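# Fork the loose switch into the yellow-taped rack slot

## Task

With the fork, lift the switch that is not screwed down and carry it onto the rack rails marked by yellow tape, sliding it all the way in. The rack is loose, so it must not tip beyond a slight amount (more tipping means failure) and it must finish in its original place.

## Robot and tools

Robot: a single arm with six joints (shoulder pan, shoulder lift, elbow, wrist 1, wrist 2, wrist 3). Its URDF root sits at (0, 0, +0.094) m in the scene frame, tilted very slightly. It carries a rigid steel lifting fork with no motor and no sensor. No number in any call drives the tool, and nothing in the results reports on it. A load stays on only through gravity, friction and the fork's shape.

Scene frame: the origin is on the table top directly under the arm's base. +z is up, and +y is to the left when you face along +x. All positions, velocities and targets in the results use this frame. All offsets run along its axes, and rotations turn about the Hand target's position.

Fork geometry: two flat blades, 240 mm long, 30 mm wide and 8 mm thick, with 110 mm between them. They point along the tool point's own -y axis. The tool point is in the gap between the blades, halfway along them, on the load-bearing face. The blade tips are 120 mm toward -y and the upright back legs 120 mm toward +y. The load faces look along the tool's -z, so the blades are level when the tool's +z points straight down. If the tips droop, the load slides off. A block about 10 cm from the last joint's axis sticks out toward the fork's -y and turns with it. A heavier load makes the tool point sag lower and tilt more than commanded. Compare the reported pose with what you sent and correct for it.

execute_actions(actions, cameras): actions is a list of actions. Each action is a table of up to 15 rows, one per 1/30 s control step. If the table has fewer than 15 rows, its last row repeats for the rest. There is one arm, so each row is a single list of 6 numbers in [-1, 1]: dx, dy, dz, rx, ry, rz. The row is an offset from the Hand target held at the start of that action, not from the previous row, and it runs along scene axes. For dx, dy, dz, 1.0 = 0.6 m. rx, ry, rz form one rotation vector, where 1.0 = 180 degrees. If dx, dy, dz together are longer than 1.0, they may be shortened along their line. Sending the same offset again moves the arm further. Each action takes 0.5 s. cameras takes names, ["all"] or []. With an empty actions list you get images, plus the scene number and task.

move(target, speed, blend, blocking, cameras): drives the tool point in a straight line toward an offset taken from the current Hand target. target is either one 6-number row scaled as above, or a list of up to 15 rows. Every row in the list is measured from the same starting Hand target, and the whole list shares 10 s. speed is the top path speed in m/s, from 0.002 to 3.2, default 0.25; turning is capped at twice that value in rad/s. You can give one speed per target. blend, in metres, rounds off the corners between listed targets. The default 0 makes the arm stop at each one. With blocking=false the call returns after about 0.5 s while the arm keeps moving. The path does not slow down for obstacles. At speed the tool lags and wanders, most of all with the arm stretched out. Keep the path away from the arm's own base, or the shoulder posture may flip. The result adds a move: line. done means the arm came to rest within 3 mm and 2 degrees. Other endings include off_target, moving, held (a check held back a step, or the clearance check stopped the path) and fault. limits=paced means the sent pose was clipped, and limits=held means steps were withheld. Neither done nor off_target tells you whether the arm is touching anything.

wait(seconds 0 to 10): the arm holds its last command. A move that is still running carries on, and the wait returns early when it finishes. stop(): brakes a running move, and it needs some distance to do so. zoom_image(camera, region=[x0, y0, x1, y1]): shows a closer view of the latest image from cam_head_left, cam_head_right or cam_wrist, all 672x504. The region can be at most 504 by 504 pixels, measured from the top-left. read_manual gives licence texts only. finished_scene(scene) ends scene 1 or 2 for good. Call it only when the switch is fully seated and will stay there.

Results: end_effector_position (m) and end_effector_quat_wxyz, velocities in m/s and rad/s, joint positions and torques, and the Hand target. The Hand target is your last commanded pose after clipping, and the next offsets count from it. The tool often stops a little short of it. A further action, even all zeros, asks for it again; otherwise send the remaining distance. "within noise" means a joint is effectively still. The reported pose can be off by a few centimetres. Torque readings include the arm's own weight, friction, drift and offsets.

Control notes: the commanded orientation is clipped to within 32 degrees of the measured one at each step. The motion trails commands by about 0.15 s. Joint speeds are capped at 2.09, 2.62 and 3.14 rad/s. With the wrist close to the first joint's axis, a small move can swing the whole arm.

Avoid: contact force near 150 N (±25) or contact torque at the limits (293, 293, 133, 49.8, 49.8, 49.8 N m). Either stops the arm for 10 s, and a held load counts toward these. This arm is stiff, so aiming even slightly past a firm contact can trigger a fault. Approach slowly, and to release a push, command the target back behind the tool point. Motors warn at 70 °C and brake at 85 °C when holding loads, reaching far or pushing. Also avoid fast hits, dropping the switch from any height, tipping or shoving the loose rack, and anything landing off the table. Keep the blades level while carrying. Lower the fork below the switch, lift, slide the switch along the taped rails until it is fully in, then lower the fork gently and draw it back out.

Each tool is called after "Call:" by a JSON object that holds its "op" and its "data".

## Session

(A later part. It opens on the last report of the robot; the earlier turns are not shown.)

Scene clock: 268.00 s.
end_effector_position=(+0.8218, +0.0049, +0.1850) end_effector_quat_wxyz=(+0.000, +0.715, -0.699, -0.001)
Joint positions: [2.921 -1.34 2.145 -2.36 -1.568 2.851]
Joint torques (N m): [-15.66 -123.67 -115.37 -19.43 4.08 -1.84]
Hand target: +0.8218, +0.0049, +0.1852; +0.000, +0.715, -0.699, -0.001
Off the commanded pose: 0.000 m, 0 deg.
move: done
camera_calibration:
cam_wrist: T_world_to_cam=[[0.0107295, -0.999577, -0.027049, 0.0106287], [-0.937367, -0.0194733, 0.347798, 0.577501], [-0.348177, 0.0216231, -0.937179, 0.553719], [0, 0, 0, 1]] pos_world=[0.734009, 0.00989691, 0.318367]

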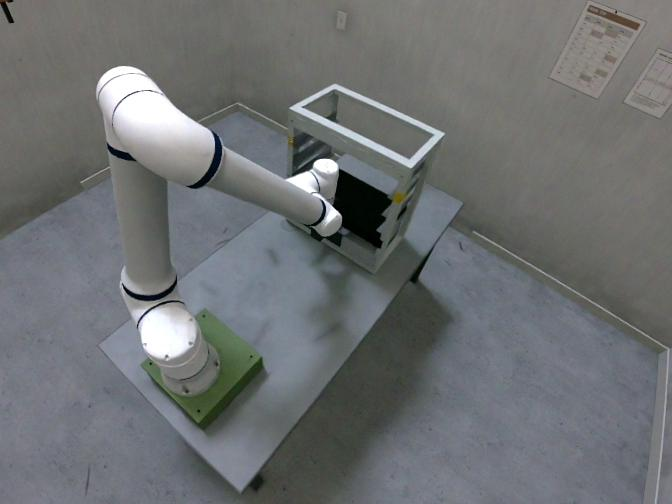

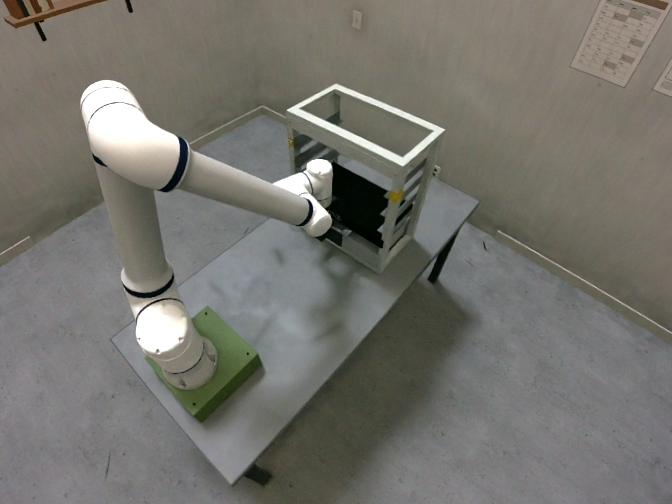

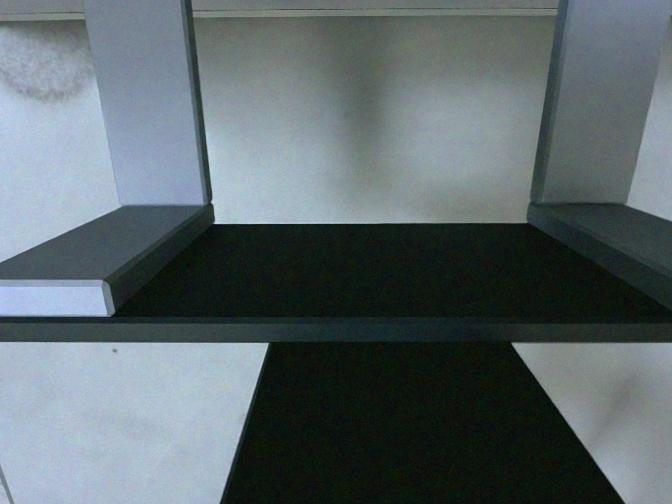

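Call:
{"op": "move", "data": {"target": [-0.4999, -0.0118, 0, 0, 0, 0], "speed": 0.12, "cameras": ["all"]}}

Call:
{"op": "zoom_image", "data": {"camera": "cam_head_right", "region": [250, 140, 410, 290]}}

Call:
{"op": "zoom_image", "data": {"camera": "cam_head_left", "region": [250, 140, 410, 290]}}

Scene clock: 274.03 s.
end_effector_position=(+0.5220, -0.0022, +0.1851) end_effector_quat_wxyz=(+0.000, +0.715, -0.699, -0.001)
Joint positions: [2.678 -1.903 2.655 -2.307 -1.572 2.607]
Joint torques (N m): [-21.86 -50.06 -92.76 -18.32 6.61 -2.52]
Hand target: +0.5219, -0.0022, +0.1852; +0.000, +0.715, -0.699, -0.001
Off the commanded pose: 0.000 m, 0 deg.
move: done
camera_calibration:
cam_wrist: T_world_to_cam=[[0.0107295, -0.999577, -0.027049, 0.00675486], [-0.937367, -0.0194733, 0.347798, 0.296177], [-0.348177, 0.0216231, -0.937179, 0.449641], [0, 0, 0, 1]] pos_world=[0.434109, 0.00279691, 0.318567]

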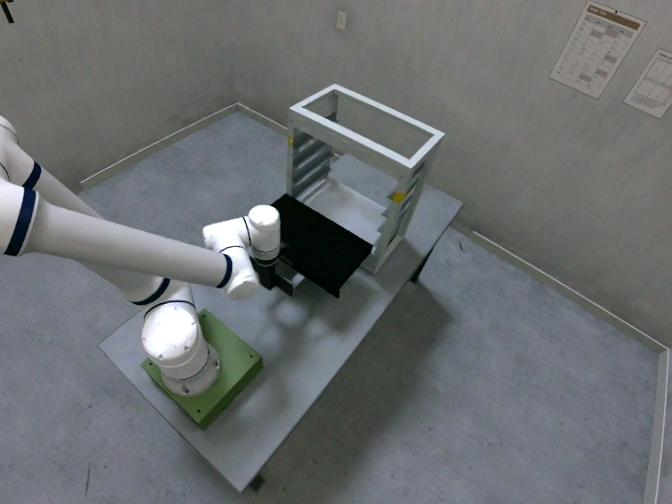

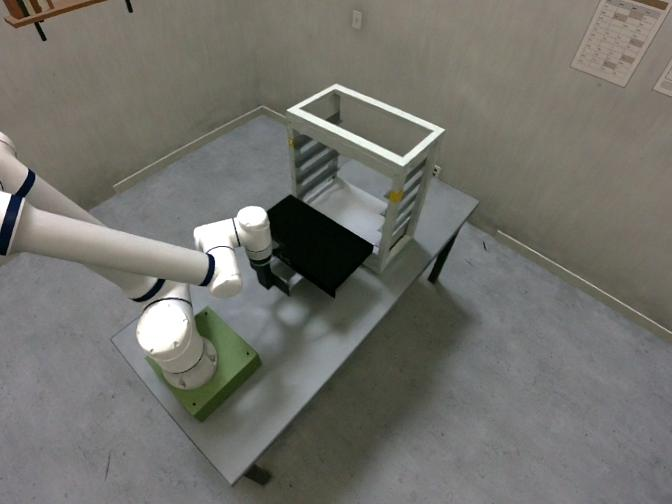

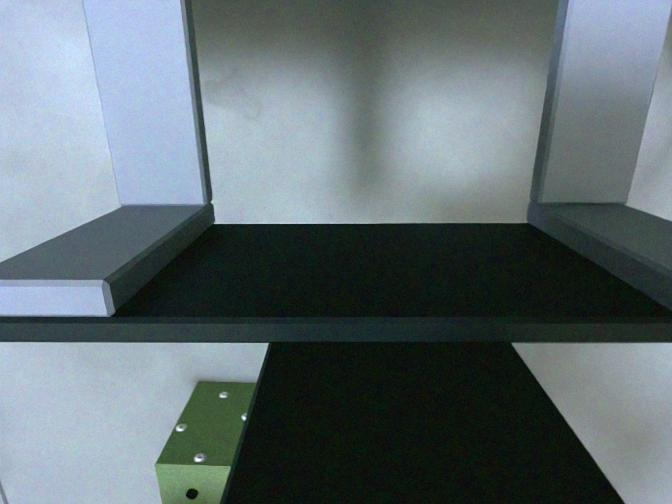

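Scaled by 3.150.

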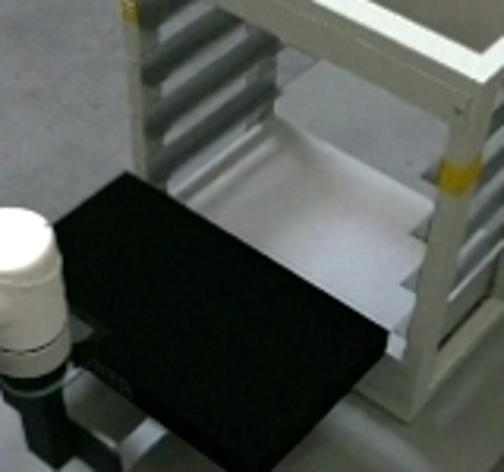

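Scaled by 3.150.

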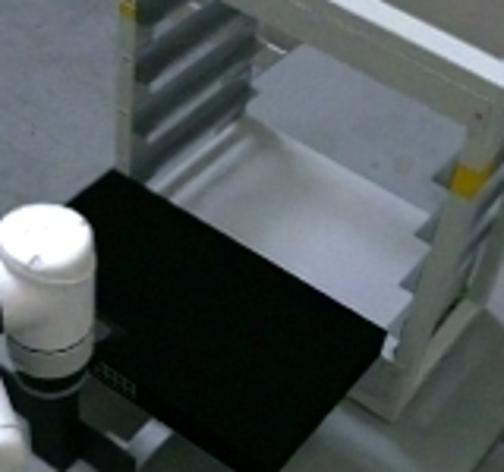

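Call:
{"op": "move", "data": {"target": [[0, 0, 0.4452, 0, 0, 0], [0.05, 0.0012, 0.4452, 0, 0, 0]], "speed": [0.2, 0.08], "cameras": ["all"]}}

Call:
{"op": "zoom_image", "data": {"camera": "cam_head_right", "region": [270, 110, 340, 170]}}

Call:
{"op": "zoom_image", "data": {"camera": "cam_head_right", "region": [360, 160, 430, 220]}}

Call:
{"op": "zoom_image", "data": {"camera": "cam_head_left", "region": [270, 110, 340, 170]}}

Call:
{"op": "zoom_image", "data": {"camera": "cam_head_left", "region": [360, 160, 430, 220]}}

Scene clock: 283.10 s.
end_effector_position=(+0.5517, -0.0015, +0.4523) end_effector_quat_wxyz=(+0.000, +0.715, -0.699, -0.001)
Joint positions: [2.719 -2.105 2.23 -1.68 -1.571 2.649]
Joint torques (N m): [9.47 -17.81 -145.41 -23.43 2.87 3.67]
Hand target: +0.5519, -0.0015, +0.4523; +0.000, +0.715, -0.699, -0.001
Off the commanded pose: 0.000 m, 0 deg.
move: done
camera_calibration:
cam_wrist: T_world_to_cam=[[0.0106957, -0.999574, -0.027143, 0.014434], [-0.937368, -0.0194744, 0.347796, 0.2311], [-0.348177, 0.0217231, -0.937177, 0.710379], [0, 0, 0, 1]] pos_world=[0.463809, 0.00349675, 0.585767]

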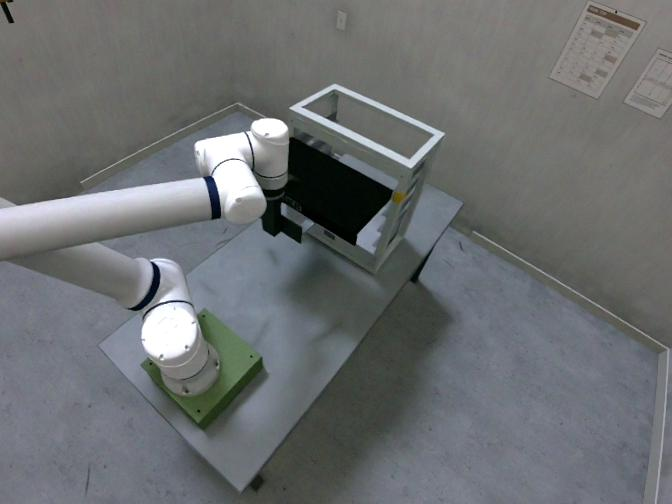

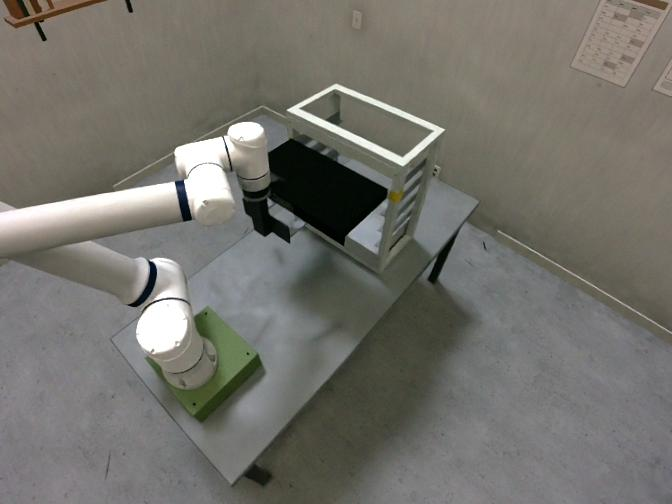

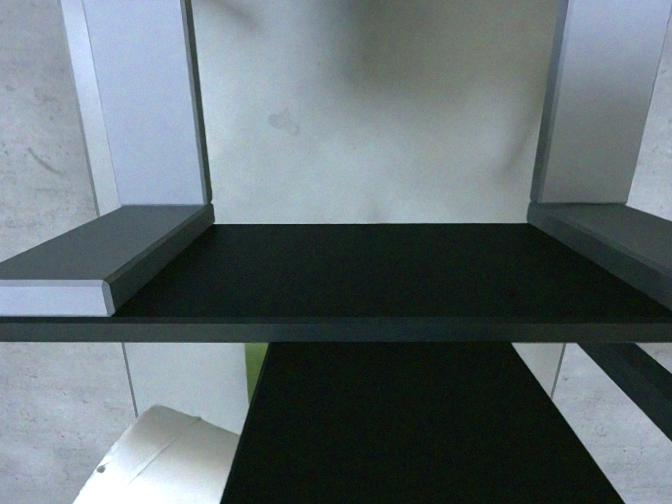

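Scaled by 7.200.

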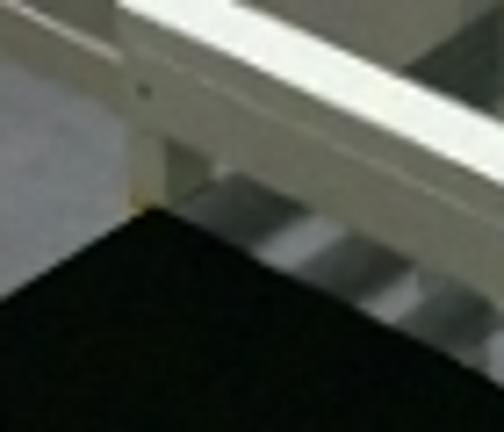

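Scaled by 7.200.

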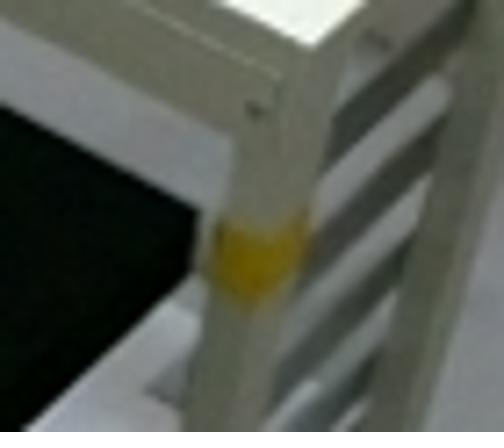

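Scaled by 7.200.

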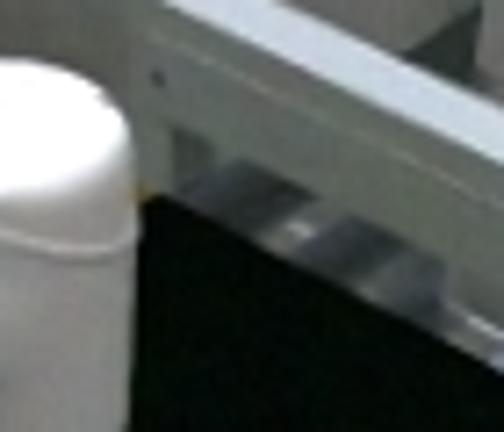

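Scaled by 7.200.

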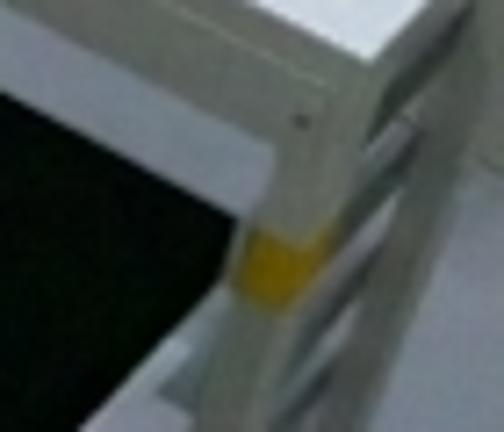

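Call:
{"op": "move", "data": {"target": [0.0833, 0.0003, 0, 0, 0, 0], "speed": 0.06, "cameras": ["all"]}}

Call:
{"op": "zoom_image", "data": {"camera": "cam_head_right", "region": [270, 110, 430, 250]}}

Call:
{"op": "zoom_image", "data": {"camera": "cam_head_left", "region": [270, 110, 430, 250]}}

Scene clock: 303.73 s.
end_effector_position=(+0.6017, -0.0013, +0.4523) end_effector_quat_wxyz=(+0.000, +0.715, -0.699, -0.001)
Joint positions: [2.773 -1.995 2.177 -1.737 -1.57 2.703]
Joint torques (N m): [8.91 -30.98 -144.88 -23.72 3.33 3.5]
Hand target: +0.6019, -0.0013, +0.4523; +0.000, +0.715, -0.699, -0.001
Off the commanded pose: 0.000 m, 0 deg.
move: done
camera_calibration:
cam_wrist: T_world_to_cam=[[0.0106957, -0.999574, -0.027143, 0.014098], [-0.937368, -0.0194744, 0.347796, 0.278066], [-0.348177, 0.0217231, -0.937177, 0.727818], [0, 0, 0, 1]] pos_world=[0.513909, 0.00369675, 0.585767]

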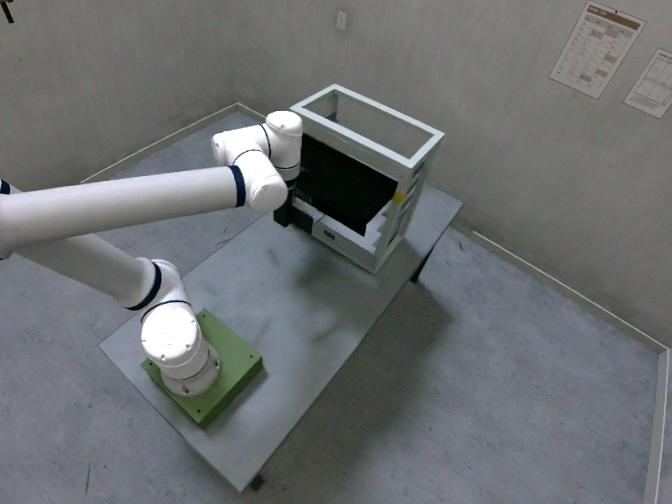

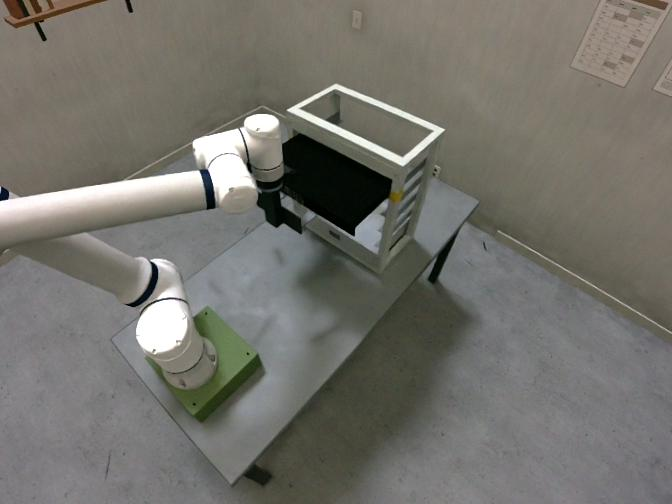

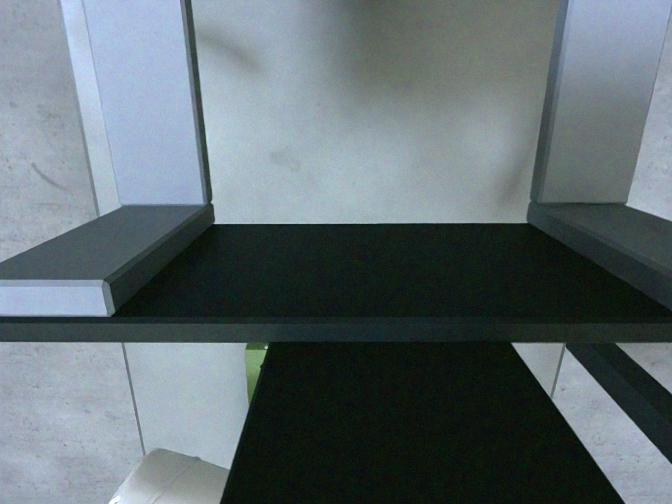

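Scaled by 3.150.

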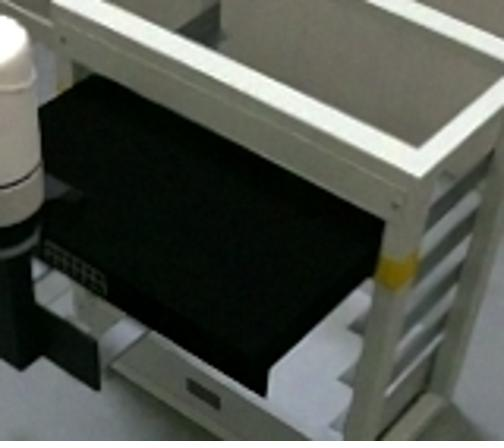

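Scaled by 3.150.

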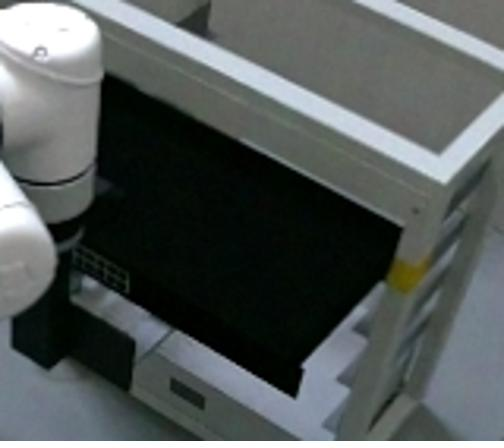

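Call:
{"op": "zoom_image", "data": {"camera": "cam_head_right", "region": [330, 200, 400, 260]}}

Call:
{"op": "move", "data": {"target": [0.0833, 0.002, 0, 0, 0, 0], "speed": 0.06, "cameras": ["cam_head_right", "cam_head_left", "cam_wrist"]}}

Call:
{"op": "zoom_image", "data": {"camera": "cam_head_right", "region": [330, 190, 400, 250]}}

Call:
{"op": "zoom_image", "data": {"camera": "cam_head_right", "region": [270, 110, 430, 250]}}

Scaled by 7.200.

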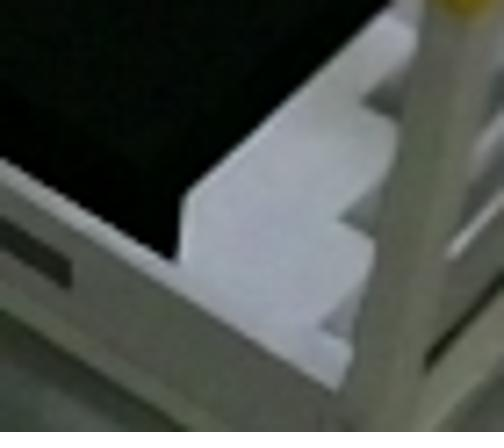

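Scene clock: 314.00 s.
end_effector_position=(+0.6516, -0.0001, +0.4523) end_effector_quat_wxyz=(+0.000, +0.715, -0.699, -0.001) end_effector_velocity=(+0.002, +0.000, +0.000) end_effector_angular_velocity=(+0.000, +0.000, +0.000)
Joint positions: [2.818 -1.893 2.117 -1.779 -1.569 2.747]
Joint velocities: [0.001 0.005 -0.002 -0.003 0 0.001]
Joint torques (N m): [9.57 -44.4 -144.43 -24.02 3.24 3.23]
Hand target: +0.6518, -0.0001, +0.4523; +0.000, +0.715, -0.699, -0.001
Off the commanded pose: 0.000 m, 0 deg.
move: done
camera_calibration:
cam_wrist: T_world_to_cam=[[0.0106957, -0.999574, -0.027143, 0.0147638], [-0.937368, -0.0194744, 0.347796, 0.324864], [-0.348177, 0.0217231, -0.937177, 0.745166], [0, 0, 0, 1]] pos_world=[0.563809, 0.00489675, 0.585767]

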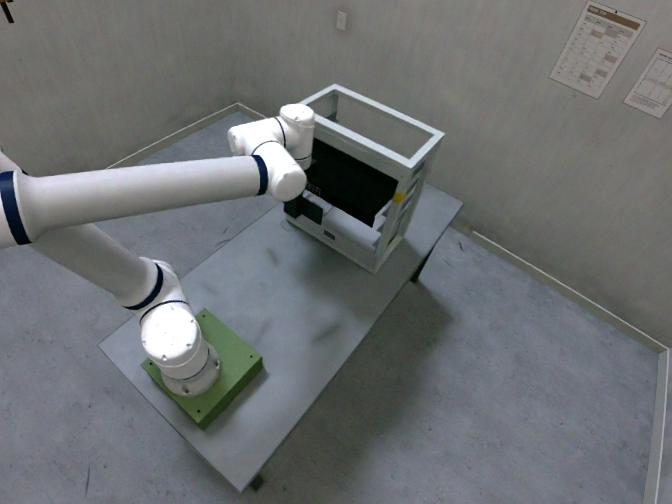

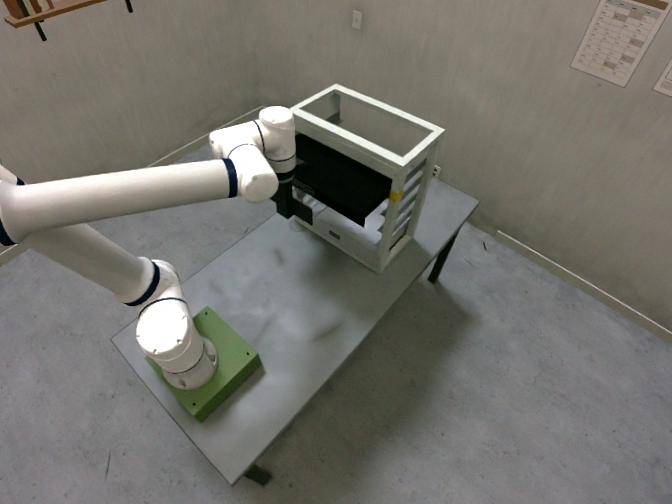

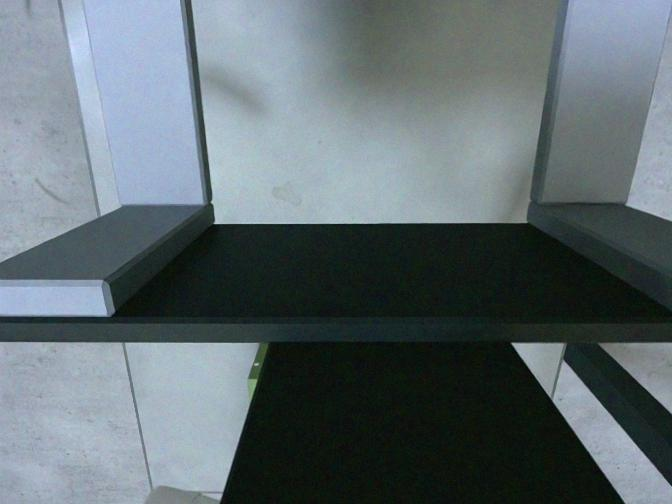

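Scaled by 7.200.

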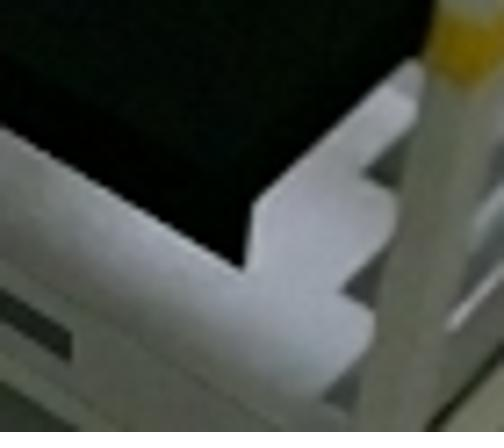

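Scaled by 3.150.

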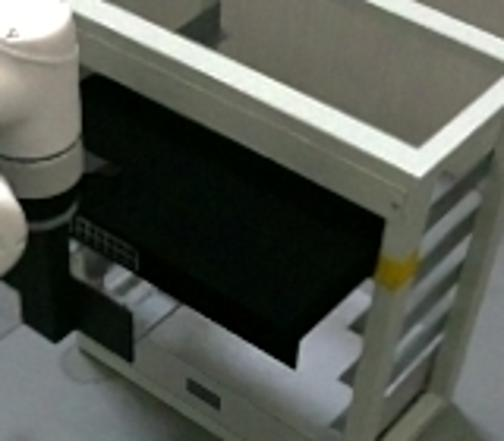

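Call:
{"op": "move", "data": {"target": [0.0833, 0.002, 0, 0, 0, 0], "speed": 0.07, "cameras": ["cam_head_right", "cam_wrist"]}}

Scene clock: 327.17 s.
end_effector_position=(+0.7016, +0.0011, +0.4523) end_effector_quat_wxyz=(+0.000, +0.715, -0.699, -0.001)
Joint positions: [2.854 -1.797 2.051 -1.809 -1.569 2.784]
Joint torques (N m): [8.41 -56.22 -143.84 -23.97 3.09 3.38]
Hand target: +0.7018, +0.0011, +0.4523; +0.000, +0.715, -0.699, -0.001
Off the commanded pose: 0.000 m, 0 deg.
move: done
camera_calibration:
cam_wrist: T_world_to_cam=[[0.0106957, -0.999574, -0.027143, 0.0154285], [-0.937368, -0.0194744, 0.347796, 0.371756], [-0.348177, 0.0217231, -0.937177, 0.762549], [0, 0, 0, 1]] pos_world=[0.613809, 0.00609675, 0.585767]
Images, in order (width x height): cam_head_right 672x504, cam_wrist 672x504.

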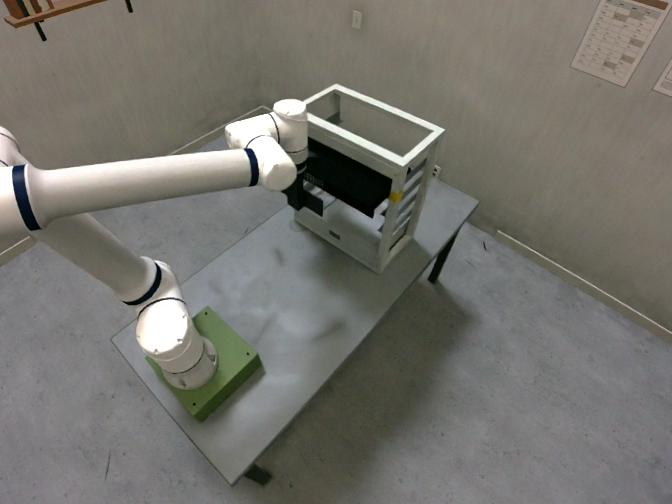

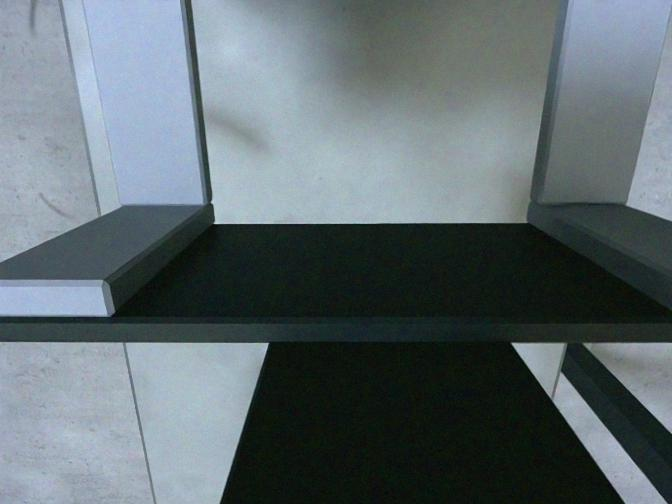

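Call:
{"op": "move", "data": {"target": [0.0833, 0.002, 0, 0, 0, 0], "speed": 0.07, "cameras": ["cam_head_right", "cam_wrist"]}}

Call:
{"op": "zoom_image", "data": {"camera": "cam_head_right", "region": [270, 80, 450, 280]}}

Scene clock: 336.50 s.
end_effector_position=(+0.7516, +0.0023, +0.4523) end_effector_quat_wxyz=(+0.000, +0.715, -0.699, -0.001)
Joint positions: [2.884 -1.706 1.979 -1.828 -1.568 2.814]
Joint torques (N m): [10.27 -66.51 -143.43 -24.02 3.11 3.36]
Hand target: +0.7518, +0.0023, +0.4523; +0.000, +0.715, -0.699, -0.001
Off the commanded pose: 0.000 m, 0 deg.
move: done
camera_calibration:
cam_wrist: T_world_to_cam=[[0.0106957, -0.999574, -0.027143, 0.0160943], [-0.937368, -0.0194744, 0.347796, 0.418554], [-0.348177, 0.0217231, -0.937177, 0.779897], [0, 0, 0, 1]] pos_world=[0.663709, 0.00729675, 0.585767]
Images, in order (width x height): cam_head_right 672x504, cam_wrist 672x504.

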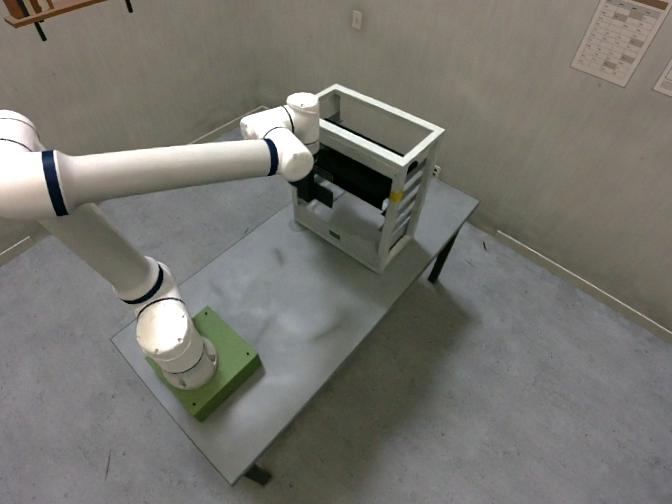

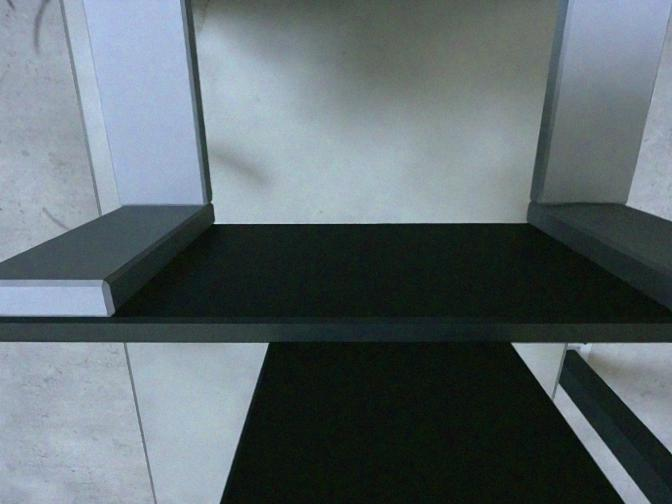

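Scaled by 2.520.

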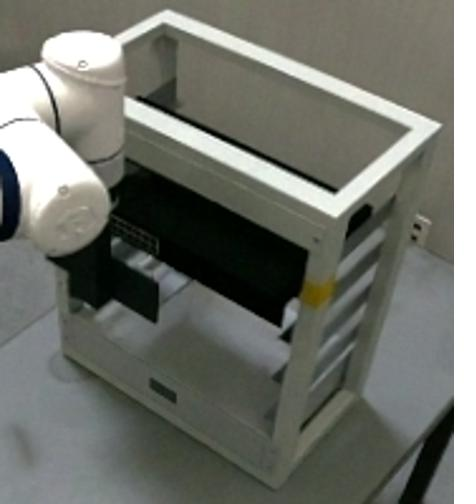

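Call:
{"op": "move", "data": {"target": [0.0833, 0.002, 0, 0, 0, 0], "speed": 0.06, "cameras": ["cam_head_right", "cam_wrist"]}}

Call:
{"op": "zoom_image", "data": {"camera": "cam_head_right", "region": [270, 80, 450, 280]}}

Scene clock: 339.90 s.
end_effector_position=(+0.8016, +0.0035, +0.4523) end_effector_quat_wxyz=(+0.000, +0.715, -0.699, -0.001)
Joint positions: [2.909 -1.618 1.901 -1.839 -1.568 2.839]
Joint torques (N m): [8.46 -78.9 -142.74 -24.18 3.08 3.44]
Hand target: +0.8018, +0.0035, +0.4523; +0.000, +0.715, -0.699, -0.001
Off the commanded pose: 0.000 m, 0 deg.
move: done
camera_calibration:
cam_wrist: T_world_to_cam=[[0.0106957, -0.999574, -0.027143, 0.016759], [-0.937368, -0.0194744, 0.347796, 0.465446], [-0.348177, 0.0217231, -0.937177, 0.79728], [0, 0, 0, 1]] pos_world=[0.713709, 0.00849675, 0.585767]
Images, in order (width x height): cam_head_right 672x504, cam_wrist 672x504.

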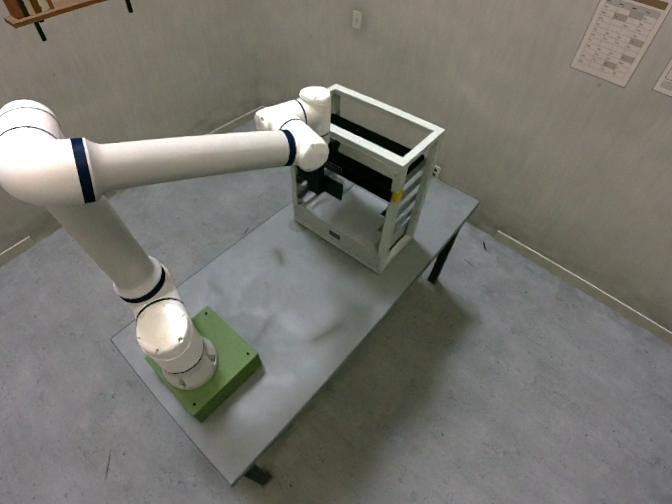

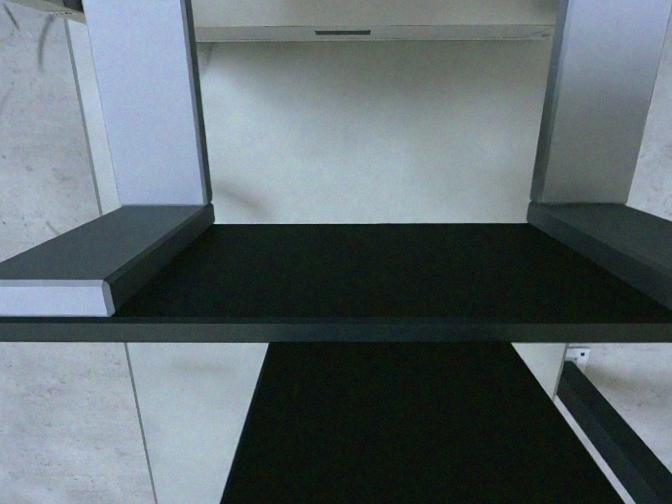

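Scaled by 2.520.

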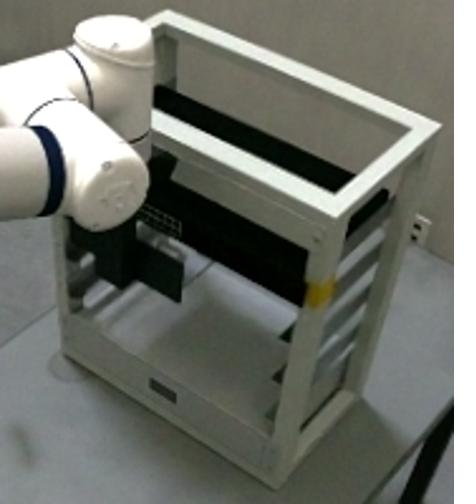

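Call:
{"op": "move", "data": {"target": [[0.0317, 0.0008, 0, 0, 0, 0], [0.0408, 0.001, 0, 0, 0, 0]], "speed": [0.05, 0.02], "blend": [0.002, 0], "cameras": ["cam_head_left", "cam_head_right", "cam_wrist"]}}

Call:
{"op": "zoom_image", "data": {"camera": "cam_head_right", "region": [300, 90, 450, 240]}}

Call:
{"op": "zoom_image", "data": {"camera": "cam_head_left", "region": [300, 90, 500, 290]}}

Scene clock: 345.50 s.
end_effector_position=(+0.8260, +0.0041, +0.4523) end_effector_quat_wxyz=(+0.000, +0.715, -0.699, -0.001)
Joint positions: [2.92 -1.576 1.862 -1.84 -1.568 2.85]
Joint torques (N m): [9.93 -81.48 -147.47 -24.88 4.07 3.54]
Hand target: +0.8263, +0.0041, +0.4523; +0.000, +0.715, -0.699, -0.001
Off the commanded pose: 0.000 m, 0 deg.
move: done
camera_calibration:
cam_wrist: T_world_to_cam=[[0.0107295, -0.999577, -0.027049, 0.0170168], [-0.937367, -0.0194733, 0.347798, 0.488422], [-0.348177, 0.0216231, -0.937179, 0.8058], [0, 0, 0, 1]] pos_world=[0.738209, 0.00909691, 0.585767]

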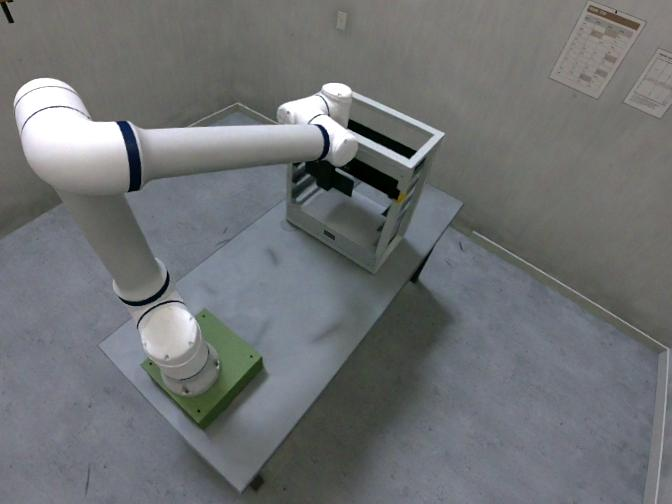

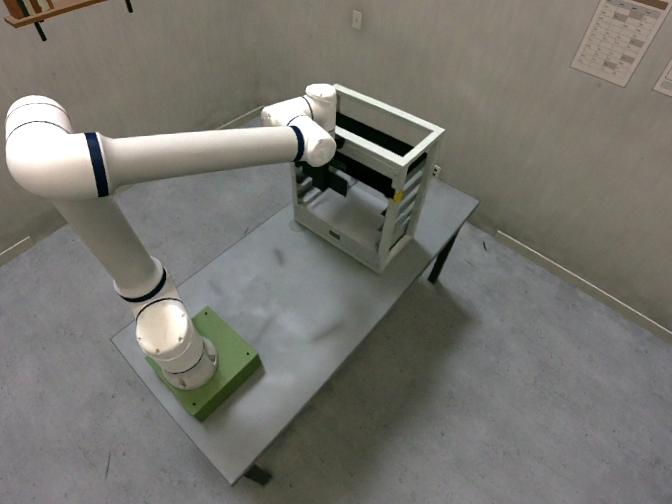

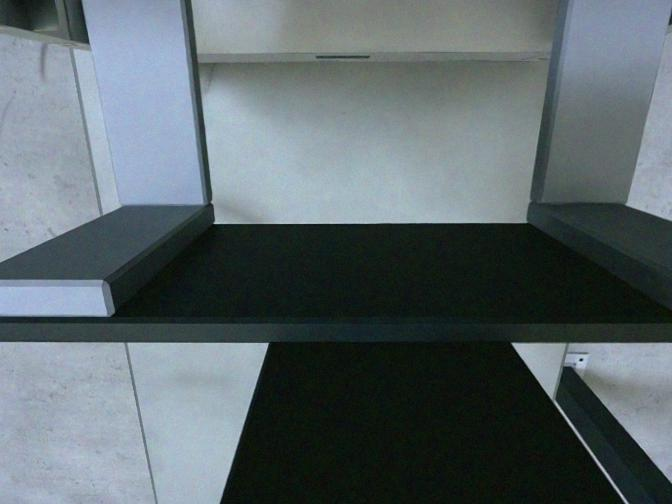

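Scaled by 3.360.

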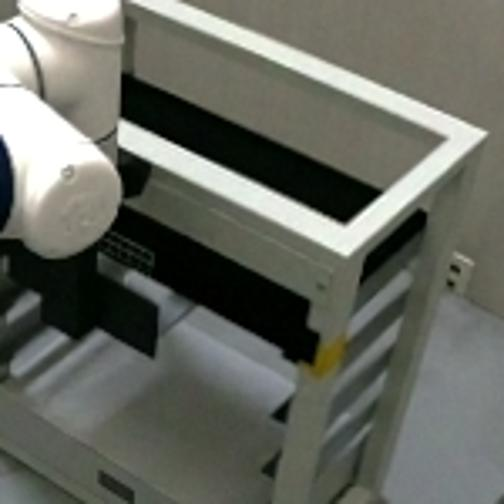

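Scaled by 2.520.

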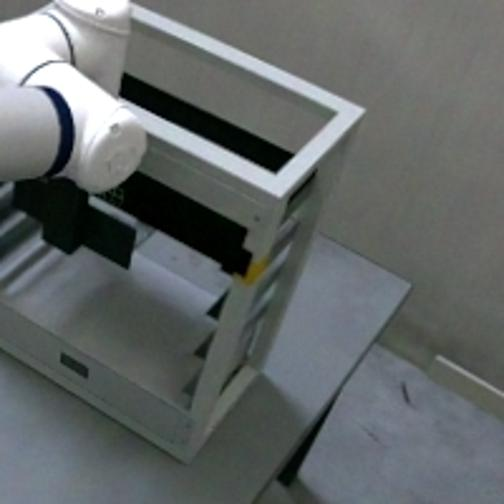

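Call:
{"op": "move", "data": {"target": [0, 0, -0.0142, 0, 0, 0], "speed": 0.03}}

Call:
{"op": "move", "data": {"target": [0, 0, -0.0075, 0, 0, 0], "speed": 0.01}}

Scene clock: 349.37 s.
end_effector_position=(+0.8263, +0.0041, +0.4440) end_effector_quat_wxyz=(+0.000, +0.715, -0.699, -0.001)
Joint positions: [2.921 -1.572 1.873 -1.856 -1.568 2.85]
Joint torques (N m): [8.23 -84.32 -116.88 -23.84 2.61 3.17]
Hand target: +0.8263, +0.0041, +0.4438; +0.000, +0.715, -0.699, -0.001
Off the commanded pose: 0.000 m, 0 deg.
move: done

Scene clock: 350.07 s.
end_effector_position=(+0.8263, +0.0041, +0.4396) end_effector_quat_wxyz=(+0.000, +0.715, -0.699, -0.001)
Joint positions: [2.921 -1.57 1.878 -1.864 -1.568 2.85]
Joint torques (N m): [7.99 -50.14 -75.02 -10.4 1.31 3.06]
Hand target: +0.8263, +0.0041, +0.4393; +0.000, +0.715, -0.699, -0.001
Off the commanded pose: 0.000 m, 0 deg.
move: done

Call:
{"op": "move", "data": {"target": [[0, 0, -0.0145, 0, 0, 0], [-0.45, -0.0106, -0.0145, 0, 0, 0]], "speed": [0.03, 0.2], "cameras": ["cam_head_left", "cam_head_right", "cam_wrist"]}}

Call:
{"op": "zoom_image", "data": {"camera": "cam_head_right", "region": [280, 90, 450, 260]}}

Call:
{"op": "zoom_image", "data": {"camera": "cam_head_left", "region": [270, 90, 450, 270]}}

Scene clock: 355.17 s.
end_effector_position=(+0.5564, -0.0022, +0.4305) end_effector_quat_wxyz=(+0.000, +0.715, -0.699, -0.001)
Joint positions: [2.723 -2.088 2.261 -1.728 -1.571 2.653]
Joint torques (N m): [-21.45 -27.75 -76.29 -5.63 1.99 -2.17]
Hand target: +0.5563, -0.0022, +0.4306; +0.000, +0.715, -0.699, -0.001
Off the commanded pose: 0.000 m, 0 deg.
move: done
camera_calibration:
cam_wrist: T_world_to_cam=[[0.0107295, -0.999577, -0.027049, 0.0130225], [-0.937367, -0.0194733, 0.347798, 0.243167], [-0.348177, 0.0216231, -0.937179, 0.691637], [0, 0, 0, 1]] pos_world=[0.468609, 0.00279691, 0.563967]

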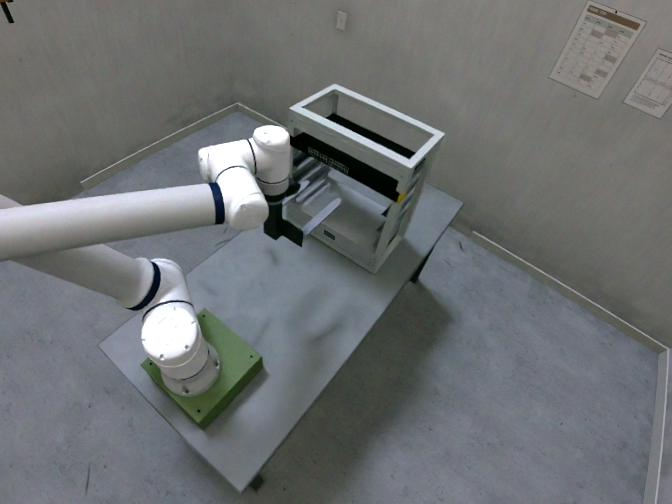

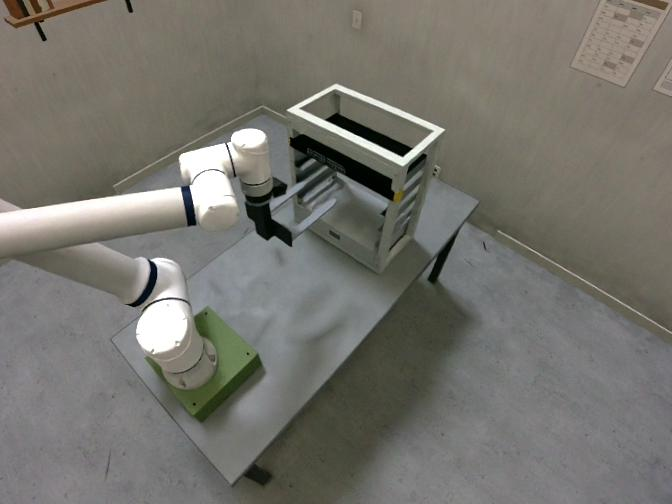

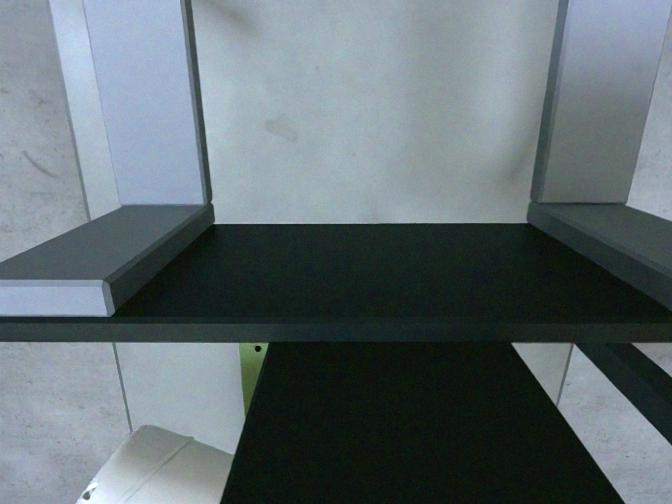

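Scaled by 2.965.

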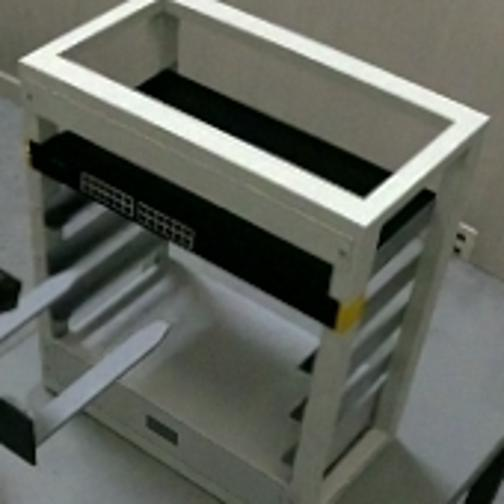

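Scaled by 2.800.

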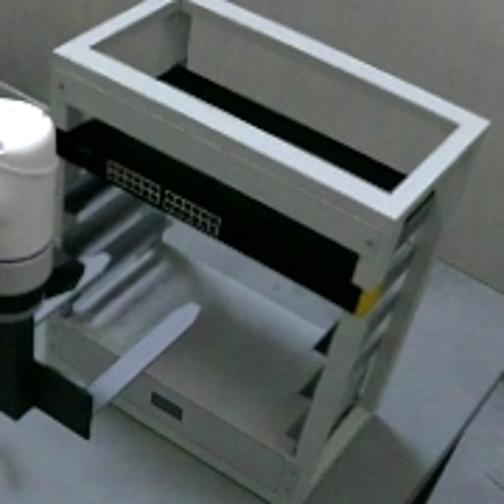

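Call:
{"op": "move", "data": {"target": [[0.01, 0.0002, 0.059, 0, 0, 0], [0.165, 0.0039, 0.059, 0, 0, 0], [0.1743, 0.0041, 0.059, 0, 0, 0]], "speed": [0.2, 0.15, 0.02], "blend": [0.005, 0.002, 0], "cameras": ["cam_wrist"]}}

Scene clock: 375.27 s.
end_effector_position=(+0.6606, +0.0002, +0.4660) end_effector_quat_wxyz=(+0.000, +0.715, -0.699, -0.001)
Joint positions: [2.825 -1.881 2.085 -1.759 -1.569 2.755]
Joint torques (N m): [10.28 -16.7 -99.84 -10.02 -1.54 3.64]
Hand target: +0.6608, +0.0002, +0.4660; +0.000, +0.715, -0.699, -0.001
Off the commanded pose: 0.000 m, 0 deg.
move: done
camera_calibration:
cam_wrist: T_world_to_cam=[[0.0107295, -0.999577, -0.027049, 0.015261], [-0.937367, -0.0194733, 0.347798, 0.328575], [-0.348177, 0.0216231, -0.937179, 0.761041], [0, 0, 0, 1]] pos_world=[0.572809, 0.00519691, 0.599367]
Images, in order (width x height): cam_wrist 672x504.

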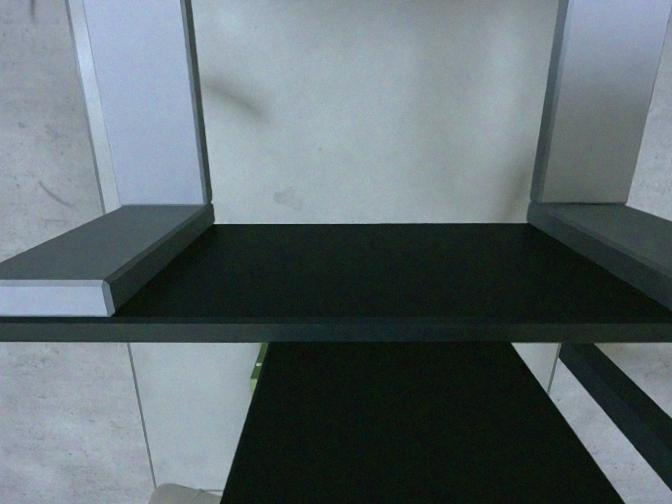

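Call:
{"op": "execute_actions", "data": {"actions": [[[0.00167, 0.00004, 0, 0, 0, 0]]]}}

Call:
{"op": "execute_actions", "data": {"actions": [[[0.00167, 0.00004, 0, 0, 0, 0]]]}}

Call:
{"op": "execute_actions", "data": {"actions": [[[0.00167, 0.00004, 0, 0, 0, 0]]]}}

Scene clock: 378.27 s.
end_effector_position=(+0.6618, +0.0002, +0.4660) end_effector_quat_wxyz=(+0.000, +0.715, -0.699, -0.001)
Joint positions: [2.826 -1.878 2.083 -1.759 -1.569 2.756]
Joint torques (N m): [9.65 -16.98 -100.75 -10.22 -0.16 3.41]
Hand target: +0.6618, +0.0002, +0.4660; +0.000, +0.715, -0.699, -0.001
Off the commanded pose: 0.000 m, 0 deg.

Scene clock: 378.97 s.
end_effector_position=(+0.6628, +0.0003, +0.4660) end_effector_quat_wxyz=(+0.000, +0.715, -0.699, -0.001)
Joint positions: [2.827 -1.876 2.082 -1.76 -1.569 2.756]
Joint torques (N m): [9.77 -16.86 -100.62 -10.22 0.67 3.62]
Hand target: +0.6628, +0.0003, +0.4660; +0.000, +0.715, -0.699, -0.001
Off the commanded pose: 0.000 m, 0 deg.

Scene clock: 379.67 s.
end_effector_position=(+0.6638, +0.0003, +0.4660) end_effector_quat_wxyz=(+0.000, +0.715, -0.699, -0.001)
Joint positions: [2.827 -1.875 2.081 -1.761 -1.569 2.757]
Joint torques (N m): [9.12 -17.81 -100.9 -10.23 0.45 3.3]
Hand target: +0.6638, +0.0003, +0.4660; +0.000, +0.715, -0.699, -0.001
Off the commanded pose: 0.000 m, 0 deg.

Call:
{"op": "execute_actions", "data": {"actions": [[[0.0011, 0.00003, 0, 0, 0, 0]]]}}

Call:
{"op": "execute_actions", "data": {"actions": [[[0.0011, 0.00003, 0, 0, 0, 0]]]}}

Scene clock: 382.03 s.
end_effector_position=(+0.6645, +0.0003, +0.4660) end_effector_quat_wxyz=(+0.000, +0.715, -0.699, -0.001)
Joint positions: [2.828 -1.873 2.08 -1.761 -1.569 2.758]
Joint torques (N m): [8.79 -18.39 -100.29 -10.32 0.84 3.39]
Hand target: +0.6645, +0.0003, +0.4660; +0.000, +0.715, -0.699, -0.001
Off the commanded pose: 0.000 m, 0 deg.

Scene clock: 382.73 s.
end_effector_position=(+0.6652, +0.0003, +0.4660) end_effector_quat_wxyz=(+0.000, +0.715, -0.699, -0.001)
Joint positions: [2.828 -1.872 2.079 -1.762 -1.569 2.758]
Joint torques (N m): [11.58 -10.58 -106.71 -12.89 0.97 2.25]
Hand target: +0.6652, +0.0003, +0.4660; +0.000, +0.715, -0.699, -0.001
Off the commanded pose: 0.000 m, 0 deg.


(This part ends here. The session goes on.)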